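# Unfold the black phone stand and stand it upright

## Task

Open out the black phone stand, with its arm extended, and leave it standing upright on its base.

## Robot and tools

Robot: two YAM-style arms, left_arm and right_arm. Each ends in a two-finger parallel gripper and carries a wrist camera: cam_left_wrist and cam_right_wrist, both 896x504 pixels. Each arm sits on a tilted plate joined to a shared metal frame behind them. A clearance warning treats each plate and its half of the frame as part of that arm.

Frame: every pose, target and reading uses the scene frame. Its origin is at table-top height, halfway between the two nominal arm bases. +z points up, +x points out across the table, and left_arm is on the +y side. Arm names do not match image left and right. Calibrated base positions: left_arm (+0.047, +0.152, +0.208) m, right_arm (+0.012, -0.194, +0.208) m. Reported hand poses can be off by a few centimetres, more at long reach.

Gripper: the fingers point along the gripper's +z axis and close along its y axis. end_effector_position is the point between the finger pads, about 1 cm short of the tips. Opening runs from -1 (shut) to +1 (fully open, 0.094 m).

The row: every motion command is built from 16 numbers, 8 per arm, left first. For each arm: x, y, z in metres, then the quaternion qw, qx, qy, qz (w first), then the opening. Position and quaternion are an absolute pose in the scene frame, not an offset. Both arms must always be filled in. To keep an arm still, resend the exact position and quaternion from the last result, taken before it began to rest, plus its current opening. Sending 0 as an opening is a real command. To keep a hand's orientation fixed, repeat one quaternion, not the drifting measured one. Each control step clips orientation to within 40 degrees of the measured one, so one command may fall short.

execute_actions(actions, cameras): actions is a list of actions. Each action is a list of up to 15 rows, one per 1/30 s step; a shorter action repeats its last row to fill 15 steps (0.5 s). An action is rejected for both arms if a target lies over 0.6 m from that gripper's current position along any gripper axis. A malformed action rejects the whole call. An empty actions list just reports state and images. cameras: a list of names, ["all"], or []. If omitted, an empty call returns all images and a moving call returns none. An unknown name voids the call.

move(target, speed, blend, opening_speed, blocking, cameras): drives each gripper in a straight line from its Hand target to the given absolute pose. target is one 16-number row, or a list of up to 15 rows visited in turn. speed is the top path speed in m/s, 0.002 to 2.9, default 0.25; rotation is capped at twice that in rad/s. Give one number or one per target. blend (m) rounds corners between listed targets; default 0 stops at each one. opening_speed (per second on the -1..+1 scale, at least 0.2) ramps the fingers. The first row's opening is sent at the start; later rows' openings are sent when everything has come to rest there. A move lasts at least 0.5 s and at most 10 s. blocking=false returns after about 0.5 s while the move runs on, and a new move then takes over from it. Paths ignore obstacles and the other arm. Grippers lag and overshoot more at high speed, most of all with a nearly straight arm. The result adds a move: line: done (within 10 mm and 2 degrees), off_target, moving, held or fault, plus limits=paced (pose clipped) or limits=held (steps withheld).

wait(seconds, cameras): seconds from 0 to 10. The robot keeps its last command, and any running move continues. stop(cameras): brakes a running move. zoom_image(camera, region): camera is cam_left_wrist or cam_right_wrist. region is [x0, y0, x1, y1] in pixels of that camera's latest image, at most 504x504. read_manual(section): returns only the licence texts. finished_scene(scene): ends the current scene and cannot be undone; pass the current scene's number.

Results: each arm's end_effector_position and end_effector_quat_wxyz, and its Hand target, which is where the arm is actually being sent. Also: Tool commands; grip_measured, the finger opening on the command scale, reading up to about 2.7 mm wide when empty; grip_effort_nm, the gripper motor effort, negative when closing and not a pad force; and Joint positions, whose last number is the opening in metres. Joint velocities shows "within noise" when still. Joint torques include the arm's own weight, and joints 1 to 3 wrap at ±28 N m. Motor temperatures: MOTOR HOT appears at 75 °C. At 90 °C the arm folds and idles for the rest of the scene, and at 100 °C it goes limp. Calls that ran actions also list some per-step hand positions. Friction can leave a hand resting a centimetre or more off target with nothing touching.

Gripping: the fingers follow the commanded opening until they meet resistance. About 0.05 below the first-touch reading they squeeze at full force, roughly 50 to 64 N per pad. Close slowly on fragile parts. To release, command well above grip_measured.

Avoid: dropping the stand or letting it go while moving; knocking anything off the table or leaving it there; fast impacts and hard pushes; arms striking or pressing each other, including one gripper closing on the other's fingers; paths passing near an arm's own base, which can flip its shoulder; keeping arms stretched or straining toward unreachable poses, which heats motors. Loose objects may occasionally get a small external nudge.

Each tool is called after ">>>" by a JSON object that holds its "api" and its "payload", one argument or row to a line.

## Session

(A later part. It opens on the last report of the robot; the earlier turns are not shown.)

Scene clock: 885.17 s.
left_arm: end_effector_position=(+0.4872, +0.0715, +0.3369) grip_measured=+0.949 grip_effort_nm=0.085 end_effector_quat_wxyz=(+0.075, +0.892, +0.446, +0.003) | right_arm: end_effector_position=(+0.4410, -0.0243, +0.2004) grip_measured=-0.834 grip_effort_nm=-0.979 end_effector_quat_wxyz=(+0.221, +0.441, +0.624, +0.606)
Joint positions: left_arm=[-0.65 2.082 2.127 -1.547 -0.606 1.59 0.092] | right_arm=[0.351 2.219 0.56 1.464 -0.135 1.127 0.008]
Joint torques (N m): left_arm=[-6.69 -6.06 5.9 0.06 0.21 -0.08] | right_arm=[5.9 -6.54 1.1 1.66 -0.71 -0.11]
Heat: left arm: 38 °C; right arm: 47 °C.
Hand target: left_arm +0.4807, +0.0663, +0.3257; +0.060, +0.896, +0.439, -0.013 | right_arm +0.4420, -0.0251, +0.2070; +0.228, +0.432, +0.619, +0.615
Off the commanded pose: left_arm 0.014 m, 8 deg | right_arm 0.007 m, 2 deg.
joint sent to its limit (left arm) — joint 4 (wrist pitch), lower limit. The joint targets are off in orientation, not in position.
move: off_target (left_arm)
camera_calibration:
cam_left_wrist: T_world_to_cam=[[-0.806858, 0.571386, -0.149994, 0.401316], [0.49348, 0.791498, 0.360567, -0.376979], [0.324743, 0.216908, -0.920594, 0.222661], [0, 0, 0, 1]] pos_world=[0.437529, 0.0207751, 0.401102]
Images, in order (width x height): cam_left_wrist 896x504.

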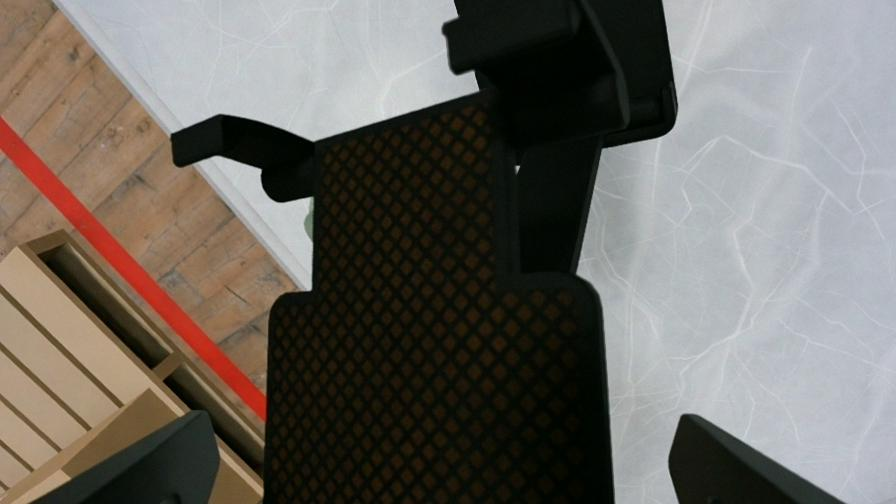

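>>> {"api": "move", "payload": {
  "target": [0.480,0.064,0.299,0.019,0.898,0.438,-0.039,0.95, 0.442, -0.025, 0.207, 0.228,0.432,0.619,0.615, -1],
  "speed": 0.05,
  "cameras": ["cam_left_wrist"]
}}

Scene clock: 888.20 s.
left_arm: end_effector_position=(+0.4869, +0.0688, +0.3105) grip_measured=+0.949 grip_effort_nm=0.081 end_effector_quat_wxyz=(+0.045, +0.894, +0.446, -0.014) | right_arm: end_effector_position=(+0.4410, -0.0243, +0.2004) grip_measured=-0.834 grip_effort_nm=-0.979 end_effector_quat_wxyz=(+0.221, +0.441, +0.624, +0.606)
Joint positions: left_arm=[-0.612 2.135 2.123 -1.547 -0.602 1.589 0.092] | right_arm=[0.351 2.219 0.56 1.464 -0.135 1.127 0.008]
Joint torques (N m): left_arm=[-6.69 -6.56 5.94 -0.1 0.22 -0.07] | right_arm=[5.76 -6.82 1.07 1.7 -0.7 -0.12]
Heat: left arm: 38 °C; right arm: 47 °C.
Hand target: left_arm +0.4798, +0.0644, +0.2990; +0.030, +0.898, +0.439, -0.032 | right_arm +0.4420, -0.0251, +0.2070; +0.228, +0.432, +0.619, +0.615
Off the commanded pose: left_arm 0.014 m, 4 deg | right_arm 0.007 m, 2 deg.
joint sent to its limit (left arm) — joint 4 (wrist pitch), lower limit. The joint targets still meet the commanded pose.
move: off_target (left_arm)
camera_calibration:
cam_left_wrist: T_world_to_cam=[[-0.810233, 0.580342, -0.0820042, 0.378529], [0.518511, 0.774968, 0.361347, -0.376421], [0.273255, 0.250255, -0.928819, 0.224302], [0, 0, 0, 1]] pos_world=[0.440583, 0.0159045, 0.375396]
Images, in order (width x height): cam_left_wrist 896x504.

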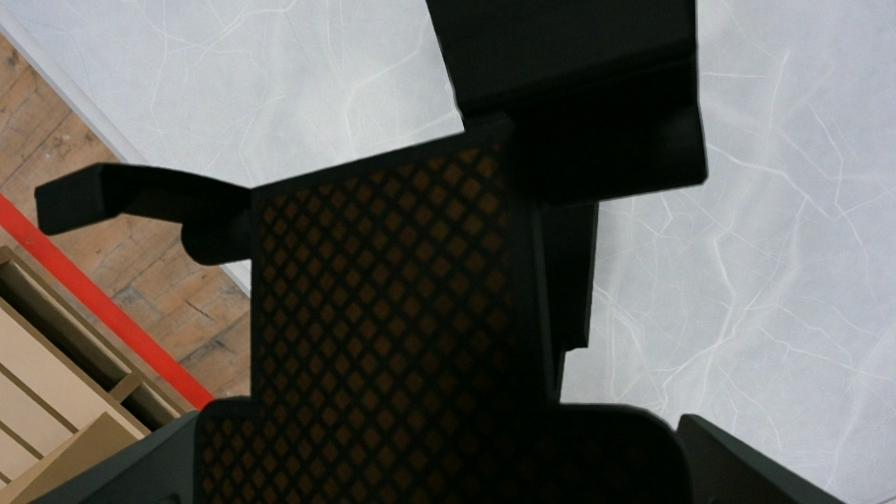

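>>> {"api": "move", "payload": {
  "target": [
    [0.480,0.064,0.296,0.019,0.898,0.438,-0.039,0.95, 0.442, -0.025, 0.207, 0.228,0.432,0.619,0.615, -1],
    [0.480,0.064,0.296,0.019,0.898,0.438,-0.039,0.05, 0.442, -0.025, 0.207, 0.228,0.432,0.619,0.615, -1]
  ],
  "speed": 0.05,
  "opening_speed": 0.4,
  "cameras": ["all"]
}}

Scene clock: 893.43 s.
left_arm: end_effector_position=(+0.4917, +0.0660, +0.3091) grip_measured=+0.090 grip_effort_nm=-0.994 end_effector_quat_wxyz=(+0.053, +0.889, +0.454, -0.011) | right_arm: end_effector_position=(+0.4403, -0.0234, +0.2001) grip_measured=-0.834 grip_effort_nm=-0.984 end_effector_quat_wxyz=(+0.218, +0.441, +0.625, +0.607)
Joint positions: left_arm=[-0.608 2.138 2.123 -1.521 -0.6 1.587 0.051] | right_arm=[0.351 2.219 0.56 1.46 -0.139 1.129 0.008]
Joint torques (N m): left_arm=[-6.8 -6.48 6.09 -0.33 0.24 -0.01] | right_arm=[5.76 -6.75 0.95 1.71 -0.62 -0.13]
Heat: left arm: 37 °C; right arm: 47 °C.
Hand target: left_arm +0.4800, +0.0644, +0.2963; +0.028, +0.898, +0.439, -0.033 | right_arm +0.4420, -0.0251, +0.2070; +0.228, +0.432, +0.619, +0.615
Off the commanded pose: left_arm 0.018 m, 5 deg | right_arm 0.007 m, 2 deg.
joint sent to its limit (left arm) — joint 4 (wrist pitch), lower limit. The joint targets still meet the commanded pose.
move: off_target (left_arm); target 2's new opening was sent with left_arm's hand 0.016 m and 4 deg from that target
camera_calibration:
cam_left_wrist: T_world_to_cam=[[-0.820801, 0.562735, -0.0980517, 0.395223], [0.498526, 0.789518, 0.357957, -0.366399], [0.278849, 0.24493, -0.928576, 0.220007], [0, 0, 0, 1]] pos_world=[0.44571, 0.012986, 0.3742]
cam_right_wrist: T_world_to_cam=[[-0.284746, 0.11427, -0.951768, 0.318272], [-0.804867, 0.510794, 0.302123, 0.343035], [0.520681, 0.852075, -0.0534746, -0.10845], [0, 0, 0, 1]] pos_world=[0.423192, -0.119182, 0.193483]

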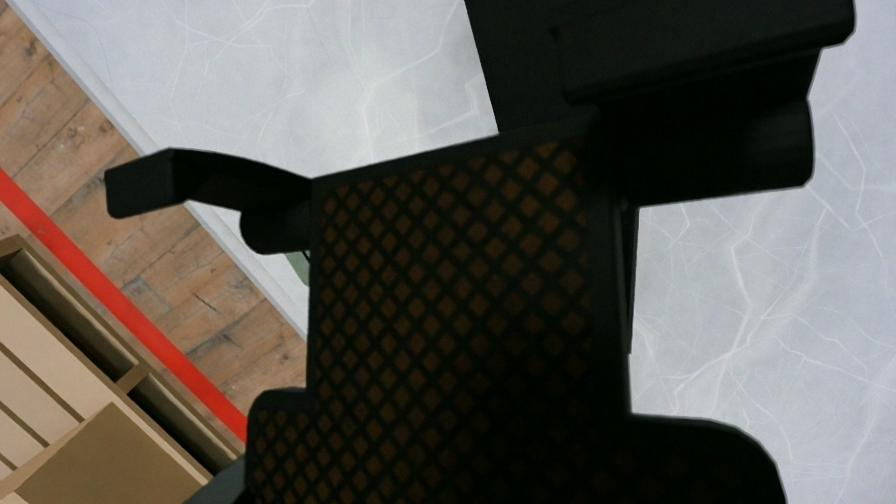

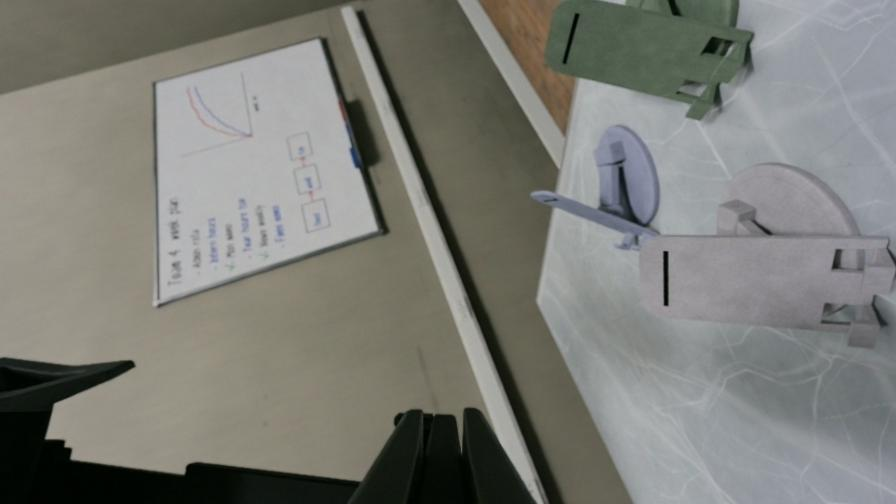

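>>> {"api": "move", "payload": {
  "target": [
    [0.48,0.064,0.297,0.019,0.898,0.438,-0.039,0.95, 0.442, -0.025, 0.207, 0.228,0.432,0.619,0.615, -1],
    [0.48,0.064,0.36,0.019,0.898,0.438,-0.039,0.95, 0.442, -0.025, 0.215, 0.228,0.432,0.619,0.615, -1],
    [0.48,0.064,0.365,0.019,0.898,0.438,-0.039,0.95, 0.442, -0.025, 0.225, 0.312,0.358,0.636,0.608, -1]
  ],
  "speed": 0.08,
  "cameras": ["all"]
}}

Scene clock: 903.17 s.
left_arm: end_effector_position=(+0.4799, +0.0668, +0.3451) grip_measured=+0.949 grip_effort_nm=0.076 end_effector_quat_wxyz=(+0.079, +0.895, +0.438, +0.001) | right_arm: end_effector_position=(+0.4411, -0.0269, +0.2028) grip_measured=-0.834 grip_effort_nm=-0.984 end_effector_quat_wxyz=(+0.279, +0.387, +0.656, +0.586)
Joint positions: left_arm=[-0.676 2.073 2.123 -1.563 -0.601 1.579 0.092] | right_arm=[0.351 2.219 0.553 1.486 -0.133 0.955 0.008]
Joint torques (N m): left_arm=[-10.28 -9.84 8.01 0.23 0.03 -0.08] | right_arm=[7.62 -6.02 0.61 2.34 -0.79 -0.4]
Heat: left arm: 37 °C; right arm: 47 °C.
Hand target: left_arm +0.4796, +0.0644, +0.3641; +0.104, +0.892, +0.440, +0.012 | right_arm +0.4418, -0.0252, +0.2247; +0.309, +0.359, +0.639, +0.606
Off the commanded pose: left_arm 0.020 m, 8 deg | right_arm 0.022 m, 6 deg.
joint read past its limit (left arm) — joint 4 (wrist pitch), lower limit.
joint sent to its limit (left arm) — joint 4 (wrist pitch), lower limit. The joint targets are off in orientation, not in position.
joint sent to its limit (right arm) — joint 4 (wrist pitch), upper limit. The joint targets still meet the commanded pose.
move: off_target (left_arm, right_arm)
camera_calibration:
cam_left_wrist: T_world_to_cam=[[-0.796385, 0.584125, -0.156745, 0.395799], [0.506318, 0.785686, 0.355443, -0.376608], [0.330775, 0.203707, -0.921461, 0.231812], [0, 0, 0, 1]] pos_world=[0.429214, 0.0174778, 0.409508]
cam_right_wrist: T_world_to_cam=[[-0.180008, -0.0248386, -0.983351, 0.277881], [-0.835273, 0.531854, 0.139467, 0.391608], [0.519535, 0.846472, -0.116485, -0.09267], [0, 0, 0, 1]] pos_world=[0.425266, -0.122933, 0.207844]

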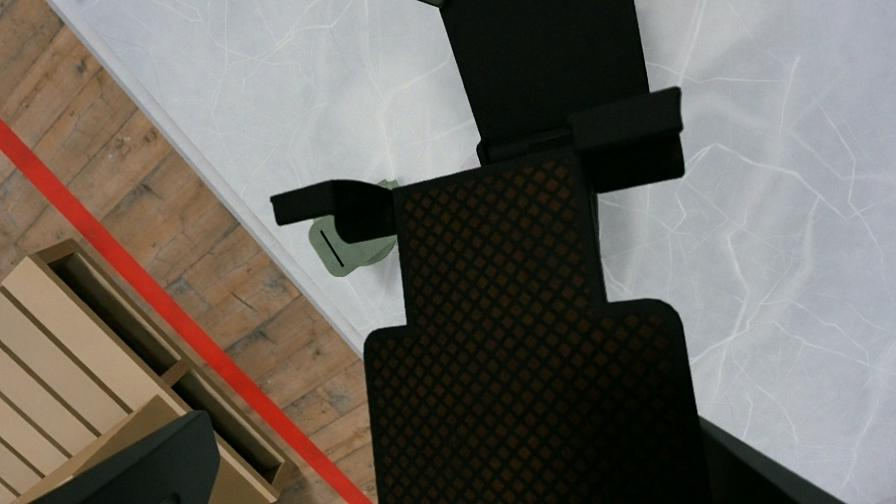

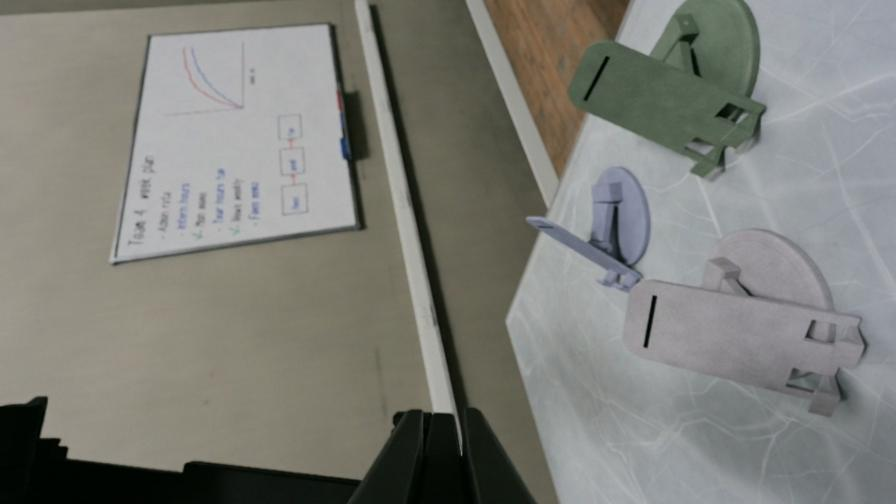

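>>> {"api": "move", "payload": {
  "target": [
    [0.462,0.074,0.36,0.019,0.898,0.438,-0.039,0.95, 0.442, -0.025, 0.225, 0.312,0.358,0.636,0.608, -1],
    [0.462,0.072,0.306,0.019,0.898,0.438,-0.039,0.95, 0.442, -0.025, 0.225, 0.312,0.358,0.636,0.608, -1]
  ],
  "speed": 0.06,
  "cameras": ["cam_left_wrist"]
}}

Scene clock: 908.73 s.
left_arm: end_effector_position=(+0.4661, +0.0771, +0.3146) grip_measured=+0.949 grip_effort_nm=0.076 end_effector_quat_wxyz=(+0.035, +0.896, +0.443, -0.021) | right_arm: end_effector_position=(+0.4411, -0.0269, +0.2028) grip_measured=-0.834 grip_effort_nm=-0.989 end_effector_quat_wxyz=(+0.287, +0.377, +0.661, +0.581)
Joint positions: left_arm=[-0.631 2.068 2.023 -1.559 -0.599 1.555 0.092] | right_arm=[0.351 2.219 0.553 1.486 -0.133 0.925 0.008]
Joint torques (N m): left_arm=[-6.46 -6.41 6.3 -0.02 0.24 -0.05] | right_arm=[7.64 -6.19 0.75 2.34 -0.84 -0.1]
Heat: left arm: 38 °C; right arm: 47 °C.
Hand target: left_arm +0.4618, +0.0722, +0.3058; +0.026, +0.898, +0.438, -0.035 | right_arm +0.4418, -0.0252, +0.2247; +0.309, +0.358, +0.639, +0.606
Off the commanded pose: left_arm 0.011 m, 3 deg | right_arm 0.022 m, 6 deg.
joint read past its limit (left arm) — joint 4 (wrist pitch), lower limit.
joint sent to its limit (left arm) — joint 4 (wrist pitch), lower limit. The joint targets still meet the commanded pose.
joint sent to its limit (right arm) — joint 4 (wrist pitch), upper limit. The joint targets still meet the commanded pose.
move: off_target (left_arm, right_arm)
camera_calibration:
cam_left_wrist: T_world_to_cam=[[-0.807, 0.587805, -0.0568907, 0.347306], [0.532519, 0.765958, 0.360183, -0.379115], [0.255293, 0.260372, -0.931145, 0.240119], [0, 0, 0, 1]] pos_world=[0.420861, 0.023718, 0.379895]
Images, in order (width x height): cam_left_wrist 896x504.

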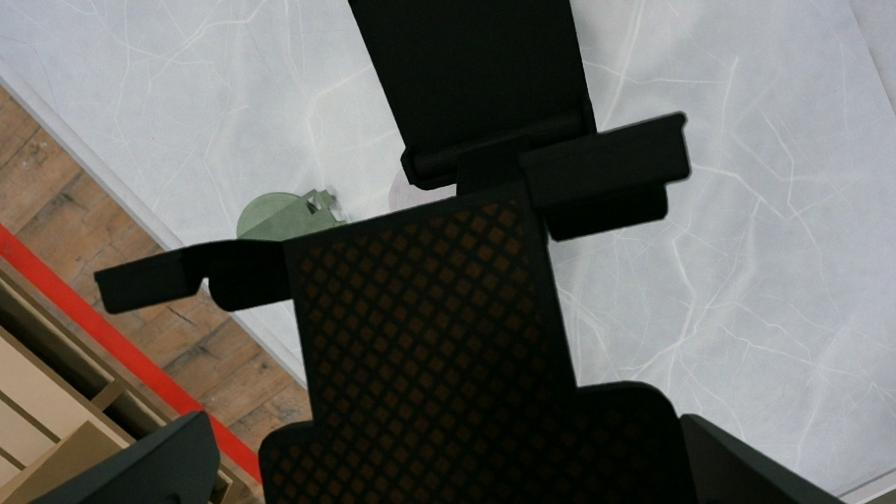

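>>> {"api": "move", "payload": {
  "target": [
    [0.459,0.074,0.33,0.024,0.838,0.544,-0.037,0.95, 0.442, -0.025, 0.225, 0.312,0.358,0.636,0.608, -1],
    [0.457,0.074,0.293,0.024,0.838,0.544,-0.037,0.95, 0.442, -0.025, 0.225, 0.312,0.358,0.636,0.608, -1]
  ],
  "speed": 0.06,
  "cameras": ["cam_left_wrist"]
}}

Scene clock: 918.30 s.
left_arm: end_effector_position=(+0.4577, +0.0715, +0.2916) grip_measured=+0.949 grip_effort_nm=0.071 end_effector_quat_wxyz=(+0.018, +0.840, +0.542, -0.031) | right_arm: end_effector_position=(+0.4411, -0.0269, +0.2028) grip_measured=-0.834 grip_effort_nm=-0.979 end_effector_quat_wxyz=(+0.288, +0.376, +0.662, +0.581)
Joint positions: left_arm=[-0.613 2.063 1.919 -1.486 -0.598 1.325 0.092] | right_arm=[0.351 2.219 0.553 1.486 -0.133 0.923 0.008]
Joint torques (N m): left_arm=[-6.56 -9.42 5.98 -0.02 0.2 0.05] | right_arm=[7.54 -6.04 0.72 2.32 -0.82 -0.14]
Heat: left arm: 37 °C; right arm: 48 °C.
Hand target: left_arm +0.4570, +0.0740, +0.2930; +0.024, +0.838, +0.544, -0.037 | right_arm +0.4418, -0.0252, +0.2247; +0.309, +0.358, +0.639, +0.607
Off the commanded pose: left_arm 0.003 m, 1 deg | right_arm 0.022 m, 5 deg.
joint sent to its limit (right arm) — joint 4 (wrist pitch), upper limit. The joint targets still meet the commanded pose.
move: off_target (right_arm)
camera_calibration:
cam_left_wrist: T_world_to_cam=[[-0.920001, 0.391797, -0.00963081, 0.39442], [0.362427, 0.859874, 0.359532, -0.290658], [0.149145, 0.327279, -0.933083, 0.266636], [0, 0, 0, 1]] pos_world=[0.428442, 0.00813165, 0.357093]
Images, in order (width x height): cam_left_wrist 896x504.

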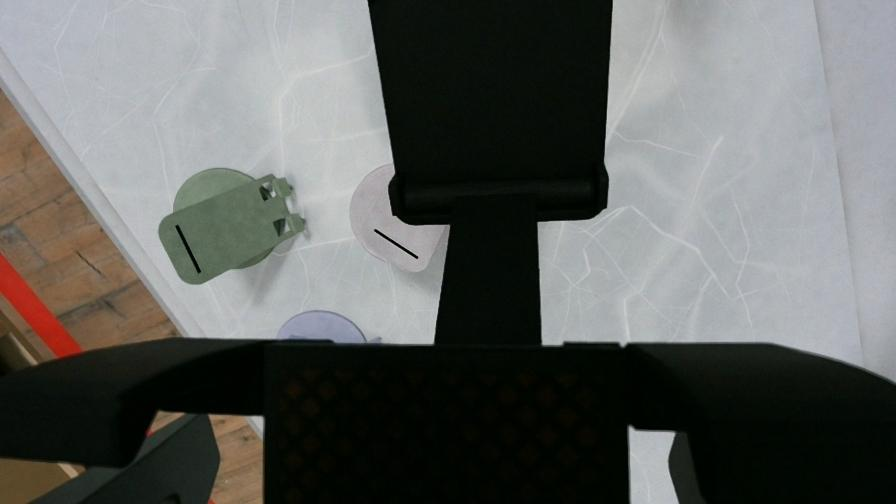

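>>> {"api": "move", "payload": {
  "target": [
    [0.466,0.096,0.298,0.024,0.838,0.544,-0.037,0.95, 0.442, -0.025, 0.225, 0.312,0.358,0.636,0.608, -1],
    [0.466,0.096,0.298,0.024,0.838,0.544,-0.037,0.0, 0.442, -0.025, 0.225, 0.312,0.358,0.636,0.608, -1]
  ],
  "speed": 0.05,
  "opening_speed": 0.4,
  "cameras": ["all"]
}}

Scene clock: 924.80 s.
left_arm: end_effector_position=(+0.4624, +0.0880, +0.2886) grip_measured=+0.234 grip_effort_nm=-1.018 end_effector_quat_wxyz=(+0.011, +0.843, +0.537, -0.034) | right_arm: end_effector_position=(+0.4398, -0.0268, +0.2020) grip_measured=-0.834 grip_effort_nm=-0.984 end_effector_quat_wxyz=(+0.289, +0.374, +0.664, +0.579)
Joint positions: left_arm=[-0.576 2.05 1.932 -1.504 -0.598 1.373 0.058] | right_arm=[0.351 2.219 0.549 1.486 -0.132 0.915 0.008]
Joint torques (N m): left_arm=[-6.48 -10.18 8.83 -0.26 0.2 0.1] | right_arm=[7.42 -6.28 1.02 2.31 -0.83 -0.03]
Heat: left arm: 38 °C; right arm: 48 °C.
Hand target: left_arm +0.4658, +0.0961, +0.2979; +0.024, +0.838, +0.544, -0.037 | right_arm +0.4417, -0.0253, +0.2247; +0.309, +0.357, +0.639, +0.607
Off the commanded pose: left_arm 0.013 m, 2 deg | right_arm 0.023 m, 6 deg.
joint sent to its limit (right arm) — joint 4 (wrist pitch), upper limit. The joint targets still meet the commanded pose.
move: off_target (left_arm, right_arm); target 2's new opening was sent with left_arm's hand 0.013 m and 2 deg from that target
camera_calibration:
cam_left_wrist: T_world_to_cam=[[-0.914666, 0.404183, 0.0047346, 0.384525], [0.378498, 0.852311, 0.36098, -0.312721], [0.141867, 0.331968, -0.932562, 0.260493], [0, 0, 0, 1]] pos_world=[0.43312, 0.0246417, 0.353991]
cam_right_wrist: T_world_to_cam=[[-0.161017, -0.0597174, -0.985143, 0.267949], [-0.841966, 0.529107, 0.105542, 0.400359], [0.514944, 0.846451, -0.135476, -0.0862605], [0, 0, 0, 1]] pos_world=[0.424652, -0.122816, 0.210028]

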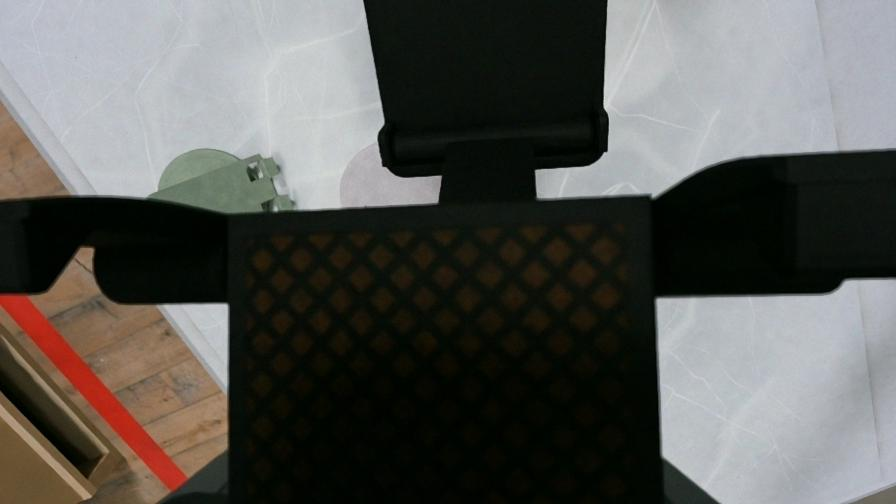

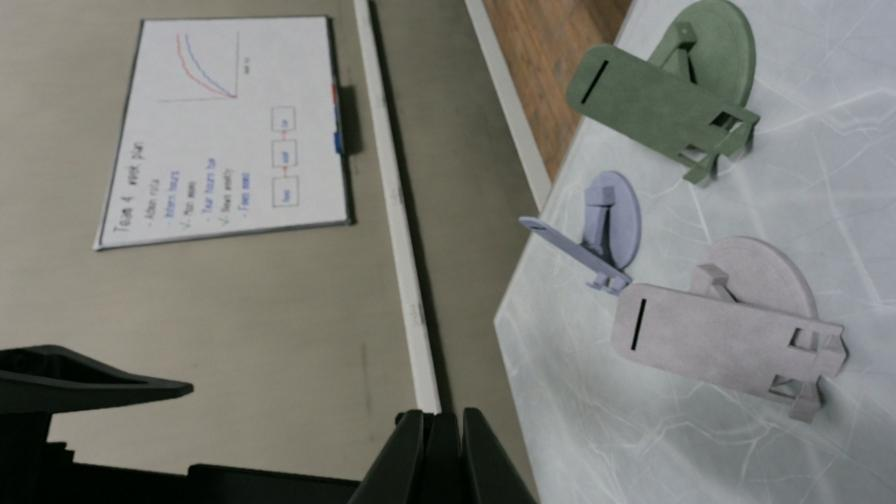

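>>> {"api": "move", "payload": {
  "target": [
    [0.466,0.096,0.298,0.024,0.838,0.544,-0.037,0.0, 0.441,-0.027,0.204,0.289,0.374,0.664,0.579, -0.3],
    [0.466,0.096,0.298,0.024,0.838,0.544,-0.037,0.0, 0.34,-0.097,0.225,0.289,0.374,0.664,0.579, -0.3],
    [0.466,0.096,0.298,0.024,0.838,0.544,-0.037,0.0, 0.30,-0.19,0.25,0.2,0.28,0.745,0.57, -0.3]
  ],
  "speed": 0.1,
  "opening_speed": 0.3,
  "cameras": ["all"]
}}

Scene clock: 934.60 s.
left_arm: end_effector_position=(+0.4591, +0.0889, +0.2885) grip_measured=+0.228 grip_effort_nm=-1.013 end_effector_quat_wxyz=(+0.007, +0.847, +0.531, -0.041) | right_arm: end_effector_position=(+0.2988, -0.1911, +0.2487) grip_measured=-0.302 grip_effort_nm=0.144 end_effector_quat_wxyz=(+0.201, +0.291, +0.742, +0.570)
Joint positions: left_arm=[-0.574 2.05 1.932 -1.518 -0.588 1.38 0.058] | right_arm=[-0.313 0.807 0.266 -0.114 -0.818 0.397 0.033]
Joint torques (N m): left_arm=[-6.48 -10.19 8.83 -0.14 0.08 -0.01] | right_arm=[1.7 -1.01 4.92 0.53 -0.69 -0.23]
Motor temperatures (°C): left_arm=[32 39 34 33 32 28 27] | right_arm=[33 36 27 47 30 28 32]
Heat: left arm: 39 °C; right arm: 47 °C.
Hand target: left_arm +0.4658, +0.0962, +0.2980; +0.024, +0.838, +0.544, -0.037 | right_arm +0.3000, -0.1900, +0.2501; +0.201, +0.280, +0.745, +0.571
Off the commanded pose: left_arm 0.014 m, 3 deg | right_arm 0.002 m, 1 deg.
move: off_target (left_arm)
camera_calibration:
cam_left_wrist: T_world_to_cam=[[-0.908668, 0.417143, 0.0177532, 0.373427], [0.395808, 0.847102, 0.35462, -0.317773], [0.132888, 0.329258, -0.934842, 0.265648], [0, 0, 0, 1]] pos_world=[0.429796, 0.0259467, 0.354398]
cam_right_wrist: T_world_to_cam=[[-0.198311, -0.190506, -0.961447, 0.261627], [-0.944166, 0.300446, 0.135214, 0.343046], [0.263104, 0.93458, -0.239451, 0.249759], [0, 0, 0, 1]] pos_world=[0.310063, -0.286645, 0.264961]

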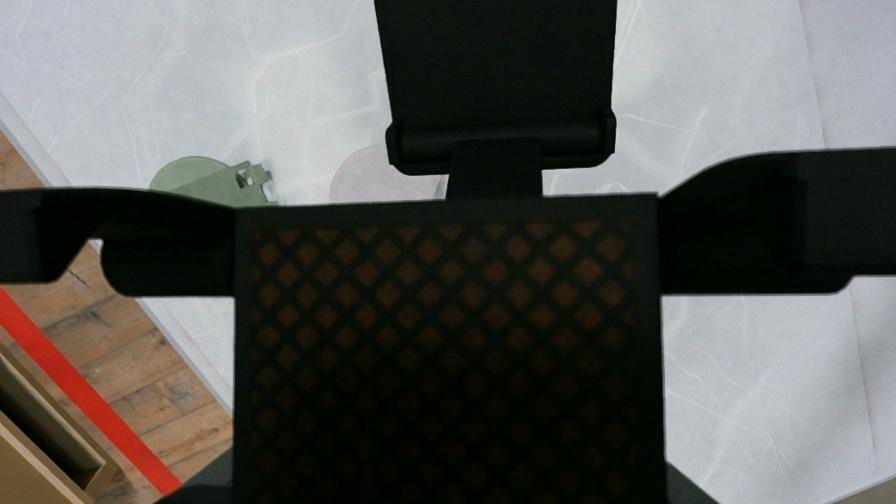

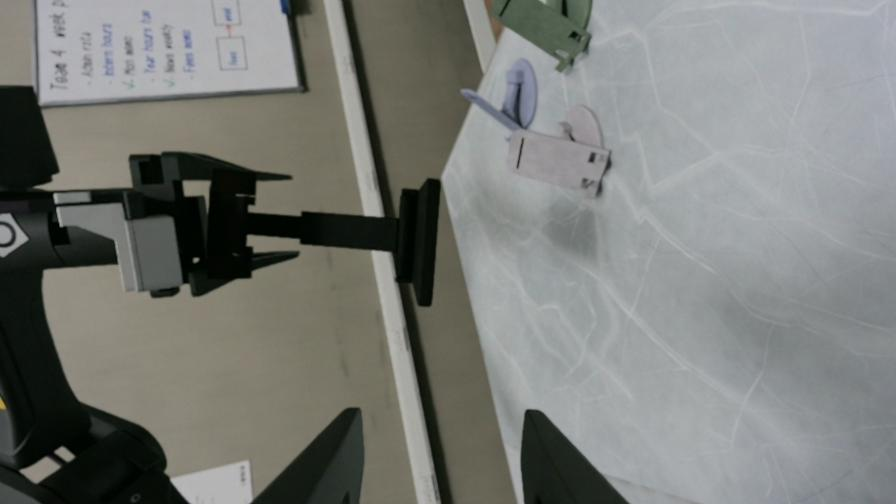

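>>> {"api": "move", "payload": {
  "target": [
    [0.42,0.18,0.28,0.024,0.838,0.544,-0.037,0.0, 0.30,-0.19,0.25,0.2,0.28,0.745,0.57, -0.3],
    [0.42,0.18,0.175,0.024,0.838,0.544,-0.037,0.0, 0.30,-0.19,0.25,0.2,0.28,0.745,0.57, -0.3]
  ],
  "speed": 0.07,
  "cameras": ["all"]
}}

Scene clock: 941.50 s.
left_arm: end_effector_position=(+0.4251, +0.1850, +0.1800) grip_measured=+0.227 grip_effort_nm=-1.013 end_effector_quat_wxyz=(+0.022, +0.834, +0.550, -0.023) | right_arm: end_effector_position=(+0.2986, -0.1910, +0.2485) grip_measured=-0.302 grip_effort_nm=0.134 end_effector_quat_wxyz=(+0.200, +0.291, +0.742, +0.570)
Joint positions: left_arm=[-0.219 1.684 1.259 -0.919 -0.573 1.791 0.058] | right_arm=[-0.313 0.807 0.266 -0.116 -0.817 0.396 0.033]
Joint torques (N m): left_arm=[-4.51 -6.53 5.87 -0.1 0.27 0.1] | right_arm=[1.63 -0.96 4.81 0.54 -0.68 -0.32]
Heat: left arm: 40 °C; right arm: 46 °C.
Hand target: left_arm +0.4199, +0.1801, +0.1752; +0.024, +0.838, +0.544, -0.037 | right_arm +0.2999, -0.1900, +0.2500; +0.200, +0.280, +0.745, +0.570
Off the commanded pose: left_arm 0.009 m, 2 deg | right_arm 0.002 m, 1 deg.
move: done
camera_calibration:
cam_left_wrist: T_world_to_cam=[[-0.927329, 0.373397, -0.0252029, 0.328087], [0.338815, 0.866231, 0.367216, -0.328891], [0.158949, 0.331991, -0.929794, 0.12459], [0, 0, 0, 1]] pos_world=[0.395874, 0.121026, 0.244886]
cam_right_wrist: T_world_to_cam=[[-0.199252, -0.191032, -0.961148, 0.261519], [-0.944194, 0.299946, 0.136122, 0.342546], [0.262289, 0.934633, -0.240137, 0.25], [0, 0, 0, 1]] pos_world=[0.309966, -0.286446, 0.264764]

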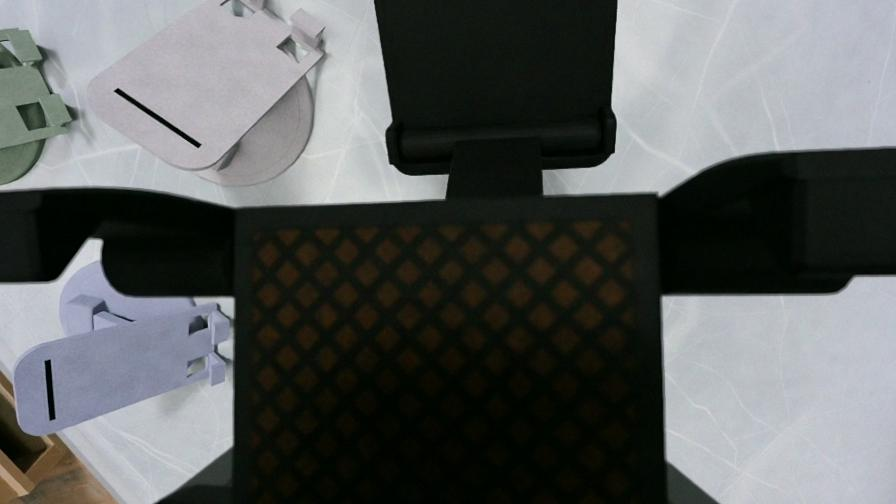

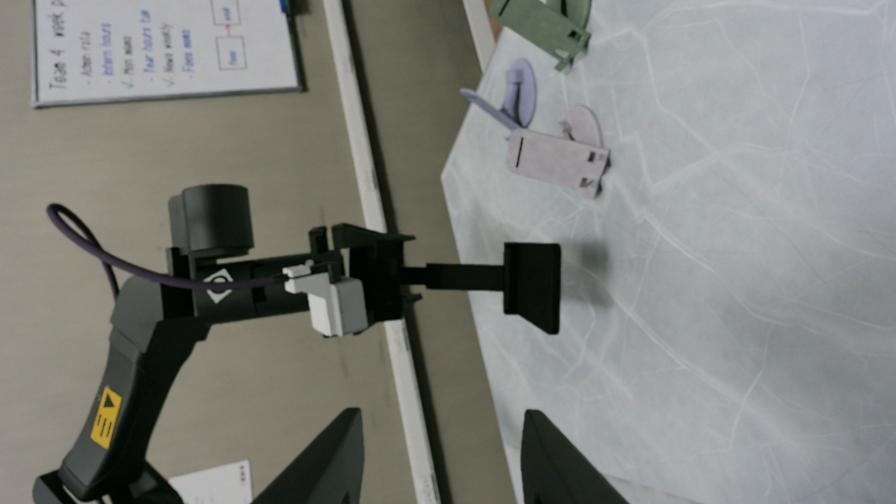

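>>> {"api": "move", "payload": {
  "target": [0.42,0.18,0.155,0.024,0.838,0.544,-0.037,0.0, 0.30,-0.19,0.25,0.2,0.28,0.745,0.57, -0.3],
  "speed": 0.05,
  "cameras": ["all"]
}}

>>> {"api": "zoom_image", "payload": {
  "camera": "cam_right_wrist",
  "region": [400, 200, 700, 380]
}}

Scene clock: 945.90 s.
left_arm: end_effector_position=(+0.4263, +0.1867, +0.1627) grip_measured=+0.227 grip_effort_nm=-1.018 end_effector_quat_wxyz=(+0.024, +0.833, +0.552, -0.020) | right_arm: end_effector_position=(+0.2986, -0.1910, +0.2485) grip_measured=-0.302 grip_effort_nm=0.129 end_effector_quat_wxyz=(+0.200, +0.291, +0.742, +0.570)
Joint positions: left_arm=[-0.182 1.697 1.22 -0.835 -0.565 1.834 0.058] | right_arm=[-0.313 0.807 0.266 -0.116 -0.817 0.396 0.033]
Joint torques (N m): left_arm=[-4.42 -6.01 5.74 -0.09 0.31 0.06] | right_arm=[1.8 -1.03 4.89 0.53 -0.63 -0.25]
Heat: left arm: 39 °C; right arm: 45 °C.
Hand target: left_arm +0.4199, +0.1802, +0.1553; +0.024, +0.838, +0.544, -0.037 | right_arm +0.3000, -0.1900, +0.2500; +0.200, +0.280, +0.745, +0.571
Off the commanded pose: left_arm 0.012 m, 2 deg | right_arm 0.002 m, 1 deg.
move: off_target (left_arm)
camera_calibration:
cam_left_wrist: T_world_to_cam=[[-0.928957, 0.368767, -0.0323993, 0.330966], [0.331691, 0.868023, 0.369482, -0.322044], [0.164376, 0.332486, -0.928673, 0.105173], [0, 0, 0, 1]] pos_world=[0.396984, 0.122524, 0.227384]
cam_right_wrist: T_world_to_cam=[[-0.199252, -0.191032, -0.961148, 0.261519], [-0.944194, 0.299946, 0.136122, 0.342546], [0.262289, 0.934633, -0.240137, 0.25], [0, 0, 0, 1]] pos_world=[0.309966, -0.286446, 0.264764]

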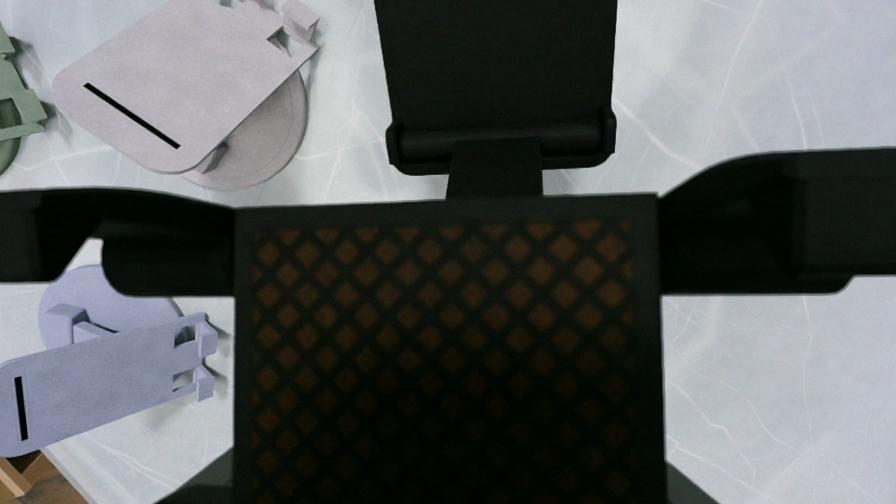

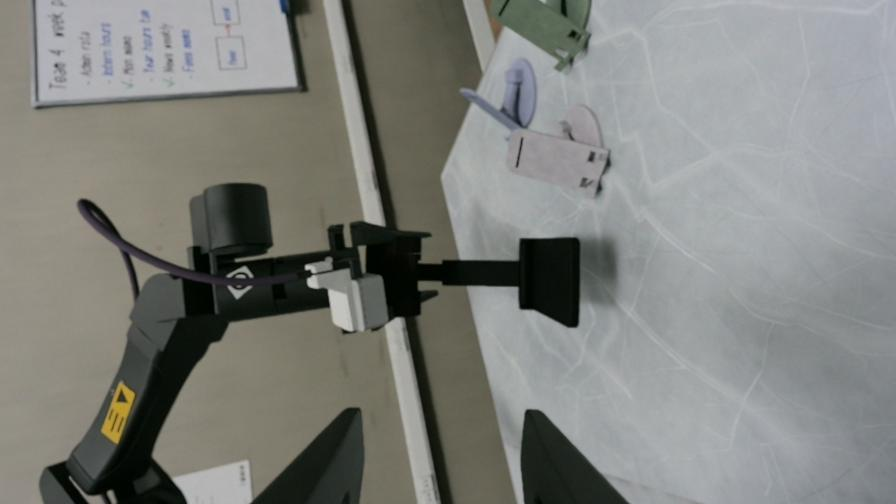

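Scaled by 1.680.

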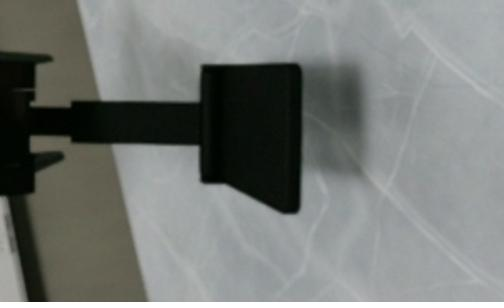

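>>> {"api": "move", "payload": {
  "target": [0.42,0.18,0.11,0.024,0.838,0.544,-0.037,0.0, 0.30,-0.19,0.25,0.2,0.28,0.745,0.57, -0.3],
  "speed": 0.06,
  "cameras": ["all"]
}}

>>> {"api": "zoom_image", "payload": {
  "camera": "cam_right_wrist",
  "region": [400, 200, 700, 380]
}}

Scene clock: 950.37 s.
left_arm: end_effector_position=(+0.4271, +0.1869, +0.1178) grip_measured=+0.227 grip_effort_nm=-1.013 end_effector_quat_wxyz=(+0.023, +0.833, +0.552, -0.020) | right_arm: end_effector_position=(+0.2985, -0.1910, +0.2484) grip_measured=-0.302 grip_effort_nm=0.139 end_effector_quat_wxyz=(+0.200, +0.291, +0.742, +0.570)
Joint positions: left_arm=[-0.101 1.768 1.155 -0.652 -0.545 1.924 0.058] | right_arm=[-0.313 0.807 0.266 -0.116 -0.817 0.396 0.033]
Joint torques (N m): left_arm=[-4.51 -6.38 5.3 -0.11 0.29 0.11] | right_arm=[1.73 -1.01 4.94 0.58 -0.66 -0.26]
Heat: left arm: 39 °C; right arm: 45 °C.
Hand target: left_arm +0.4198, +0.1801, +0.1103; +0.024, +0.838, +0.544, -0.037 | right_arm +0.2999, -0.1900, +0.2500; +0.200, +0.280, +0.745, +0.571
Off the commanded pose: left_arm 0.013 m, 2 deg | right_arm 0.002 m, 1 deg.
move: off_target (left_arm)
camera_calibration:
cam_left_wrist: T_world_to_cam=[[-0.929028, 0.368742, -0.0306037, 0.330009], [0.331987, 0.867224, 0.37109, -0.306116], [0.163377, 0.334593, -0.928092, 0.0632323], [0, 0, 0, 1]] pos_world=[0.397884, 0.122626, 0.182382]
cam_right_wrist: T_world_to_cam=[[-0.199325, -0.191148, -0.96111, 0.261499], [-0.944233, 0.29979, 0.136202, 0.342493], [0.262097, 0.93466, -0.240243, 0.250096], [0, 0, 0, 1]] pos_world=[0.309966, -0.286446, 0.264765]

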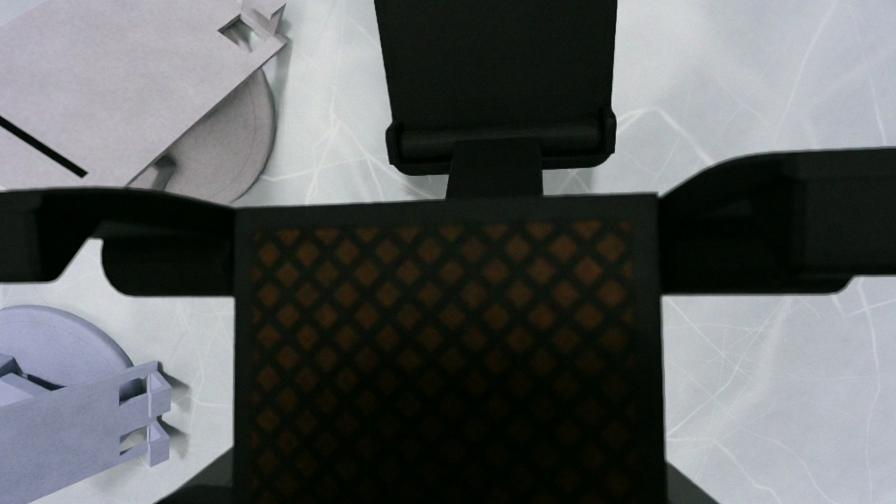

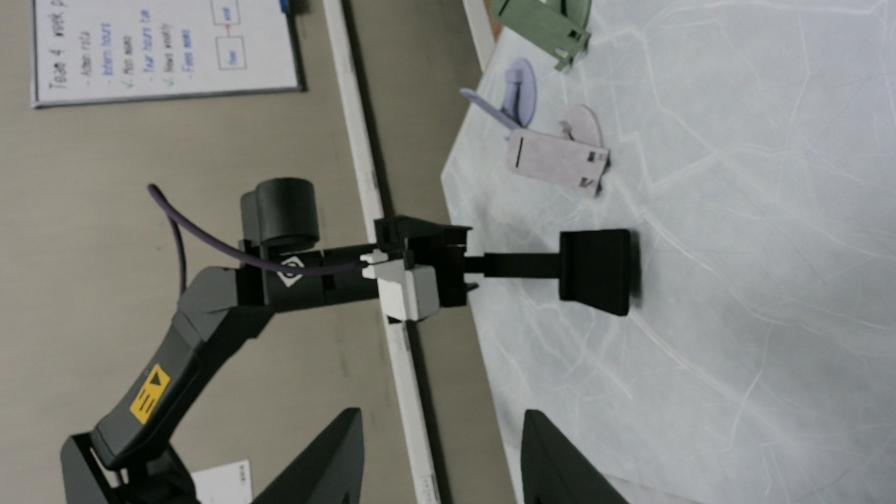

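Scaled by 1.680.

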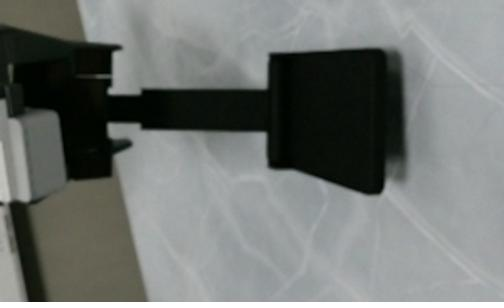

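>>> {"api": "move", "payload": {
  "target": [0.42,0.18,0.099,0.024,0.838,0.544,-0.037,0.0, 0.30,-0.19,0.25,0.2,0.28,0.745,0.57, -0.3],
  "speed": 0.03,
  "cameras": ["all"]
}}

>>> {"api": "zoom_image", "payload": {
  "camera": "cam_right_wrist",
  "region": [440, 200, 700, 360]
}}

Scene clock: 953.13 s.
left_arm: end_effector_position=(+0.4302, +0.1889, +0.1151) grip_measured=+0.227 grip_effort_nm=-1.018 end_effector_quat_wxyz=(+0.026, +0.834, +0.551, -0.016) | right_arm: end_effector_position=(+0.2985, -0.1910, +0.2484) grip_measured=-0.302 grip_effort_nm=0.139 end_effector_quat_wxyz=(+0.200, +0.291, +0.742, +0.570)
Joint positions: left_arm=[-0.091 1.771 1.155 -0.632 -0.54 1.946 0.058] | right_arm=[-0.313 0.807 0.266 -0.116 -0.817 0.396 0.033]
Joint torques (N m): left_arm=[-3.96 -5.39 4.15 0.16 0.3 0.05] | right_arm=[1.8 -0.95 5.03 0.55 -0.62 -0.24]
Heat: left arm: 38 °C; right arm: 44 °C.
Hand target: left_arm +0.4193, +0.1804, +0.1000; +0.024, +0.838, +0.544, -0.037 | right_arm +0.2999, -0.1900, +0.2500; +0.200, +0.280, +0.745, +0.571
Off the commanded pose: left_arm 0.021 m, 3 deg | right_arm 0.002 m, 1 deg.
move: off_target (left_arm)
camera_calibration:
cam_left_wrist: T_world_to_cam=[[-0.927292, 0.372187, -0.0400894, 0.331734], [0.33177, 0.866715, 0.37247, -0.307776], [0.173374, 0.332088, -0.927178, 0.0555926], [0, 0, 0, 1]] pos_world=[0.400087, 0.124826, 0.179481]
cam_right_wrist: T_world_to_cam=[[-0.199325, -0.191148, -0.96111, 0.261499], [-0.944233, 0.29979, 0.136202, 0.342493], [0.262097, 0.93466, -0.240243, 0.250096], [0, 0, 0, 1]] pos_world=[0.309966, -0.286446, 0.264765]

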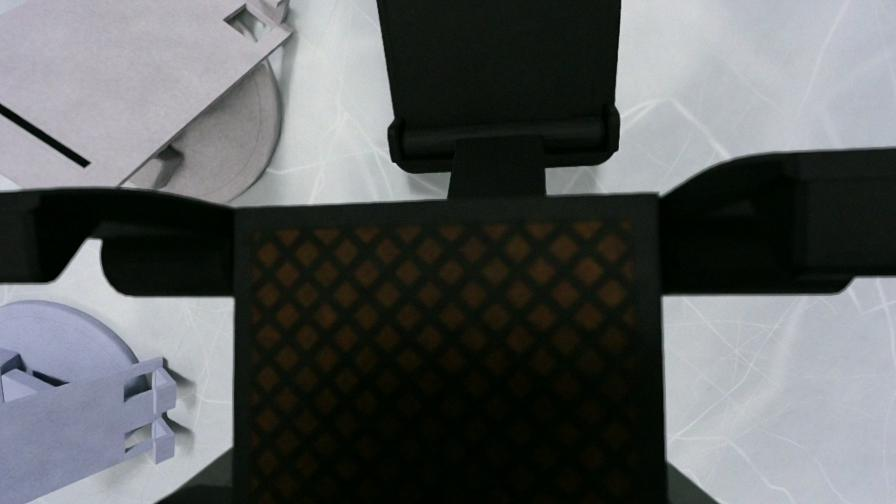

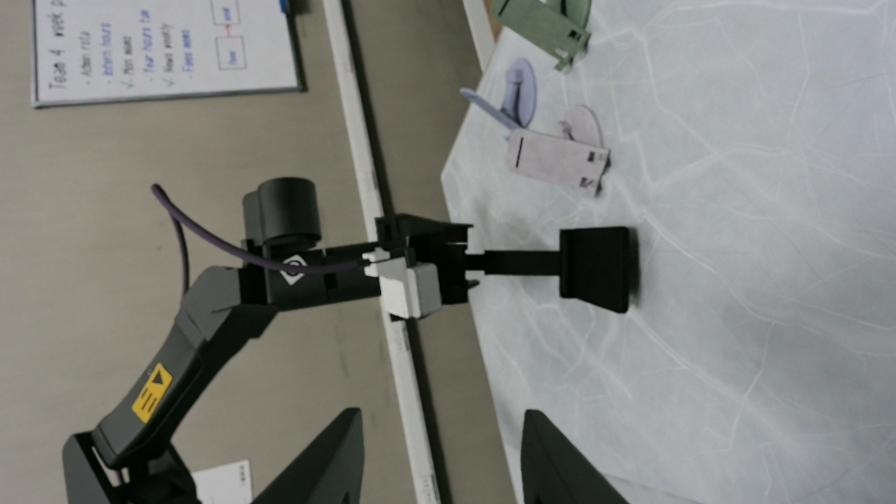

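Scaled by 1.938.

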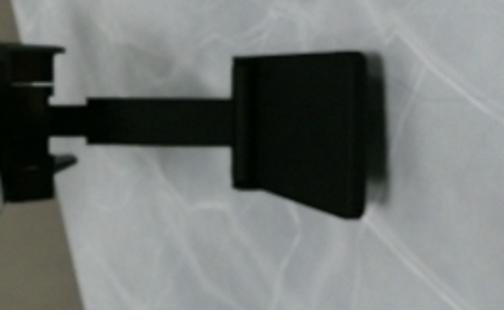

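>>> {"api": "move", "payload": {
  "target": [0.422,0.183,0.092,0.024,0.838,0.544,-0.037,0.0, 0.30,-0.19,0.25,0.2,0.28,0.745,0.57, -0.3],
  "speed": 0.03,
  "cameras": ["all"]
}}

>>> {"api": "zoom_image", "payload": {
  "camera": "cam_right_wrist",
  "region": [440, 200, 700, 360]
}}

Scene clock: 955.97 s.
left_arm: end_effector_position=(+0.4308, +0.1908, +0.1131) grip_measured=+0.227 grip_effort_nm=-1.013 end_effector_quat_wxyz=(+0.029, +0.837, +0.546, -0.018) | right_arm: end_effector_position=(+0.2985, -0.1910, +0.2484) grip_measured=-0.302 grip_effort_nm=0.144 end_effector_quat_wxyz=(+0.200, +0.291, +0.742, +0.570)
Joint positions: left_arm=[-0.08 1.771 1.155 -0.626 -0.53 1.968 0.058] | right_arm=[-0.313 0.807 0.266 -0.116 -0.817 0.396 0.033]
Joint torques (N m): left_arm=[-3.14 -4.45 4.26 0.31 0.22 0.06] | right_arm=[1.68 -0.95 4.85 0.61 -0.68 -0.27]
Heat: left arm: 38 °C; right arm: 44 °C.
Hand target: left_arm +0.4209, +0.1835, +0.0934; +0.024, +0.838, +0.544, -0.037 | right_arm +0.2999, -0.1900, +0.2501; +0.200, +0.280, +0.745, +0.571
Off the commanded pose: left_arm 0.024 m, 2 deg | right_arm 0.002 m, 1 deg.
move: off_target (left_arm)
camera_calibration:
cam_left_wrist: T_world_to_cam=[[-0.923657, 0.380753, -0.0434235, 0.32865], [0.339672, 0.865882, 0.367247, -0.311524], [0.17743, 0.32446, -0.929109, 0.0529638], [0, 0, 0, 1]] pos_world=[0.399978, 0.127424, 0.177887]
cam_right_wrist: T_world_to_cam=[[-0.199325, -0.191148, -0.96111, 0.261499], [-0.944233, 0.29979, 0.136202, 0.342493], [0.262097, 0.93466, -0.240243, 0.250096], [0, 0, 0, 1]] pos_world=[0.309966, -0.286446, 0.264765]

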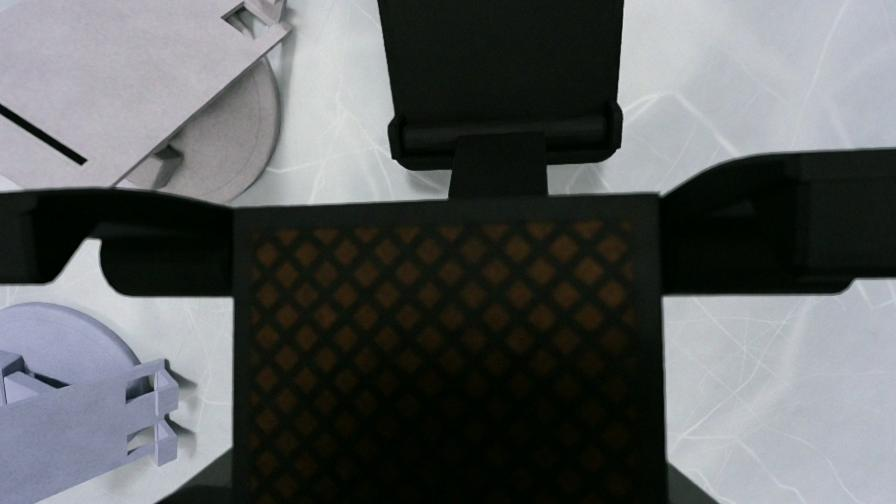

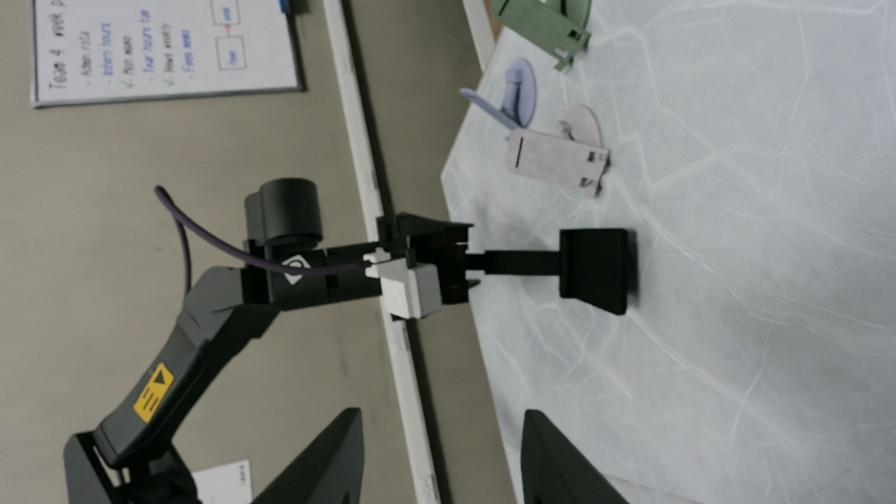

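Scaled by 1.938.

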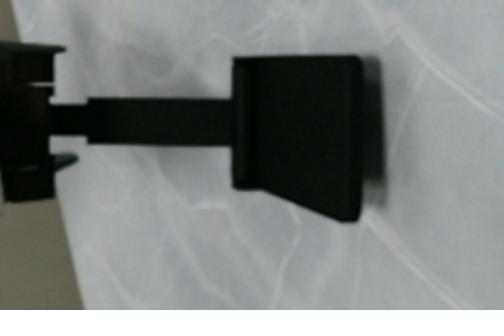

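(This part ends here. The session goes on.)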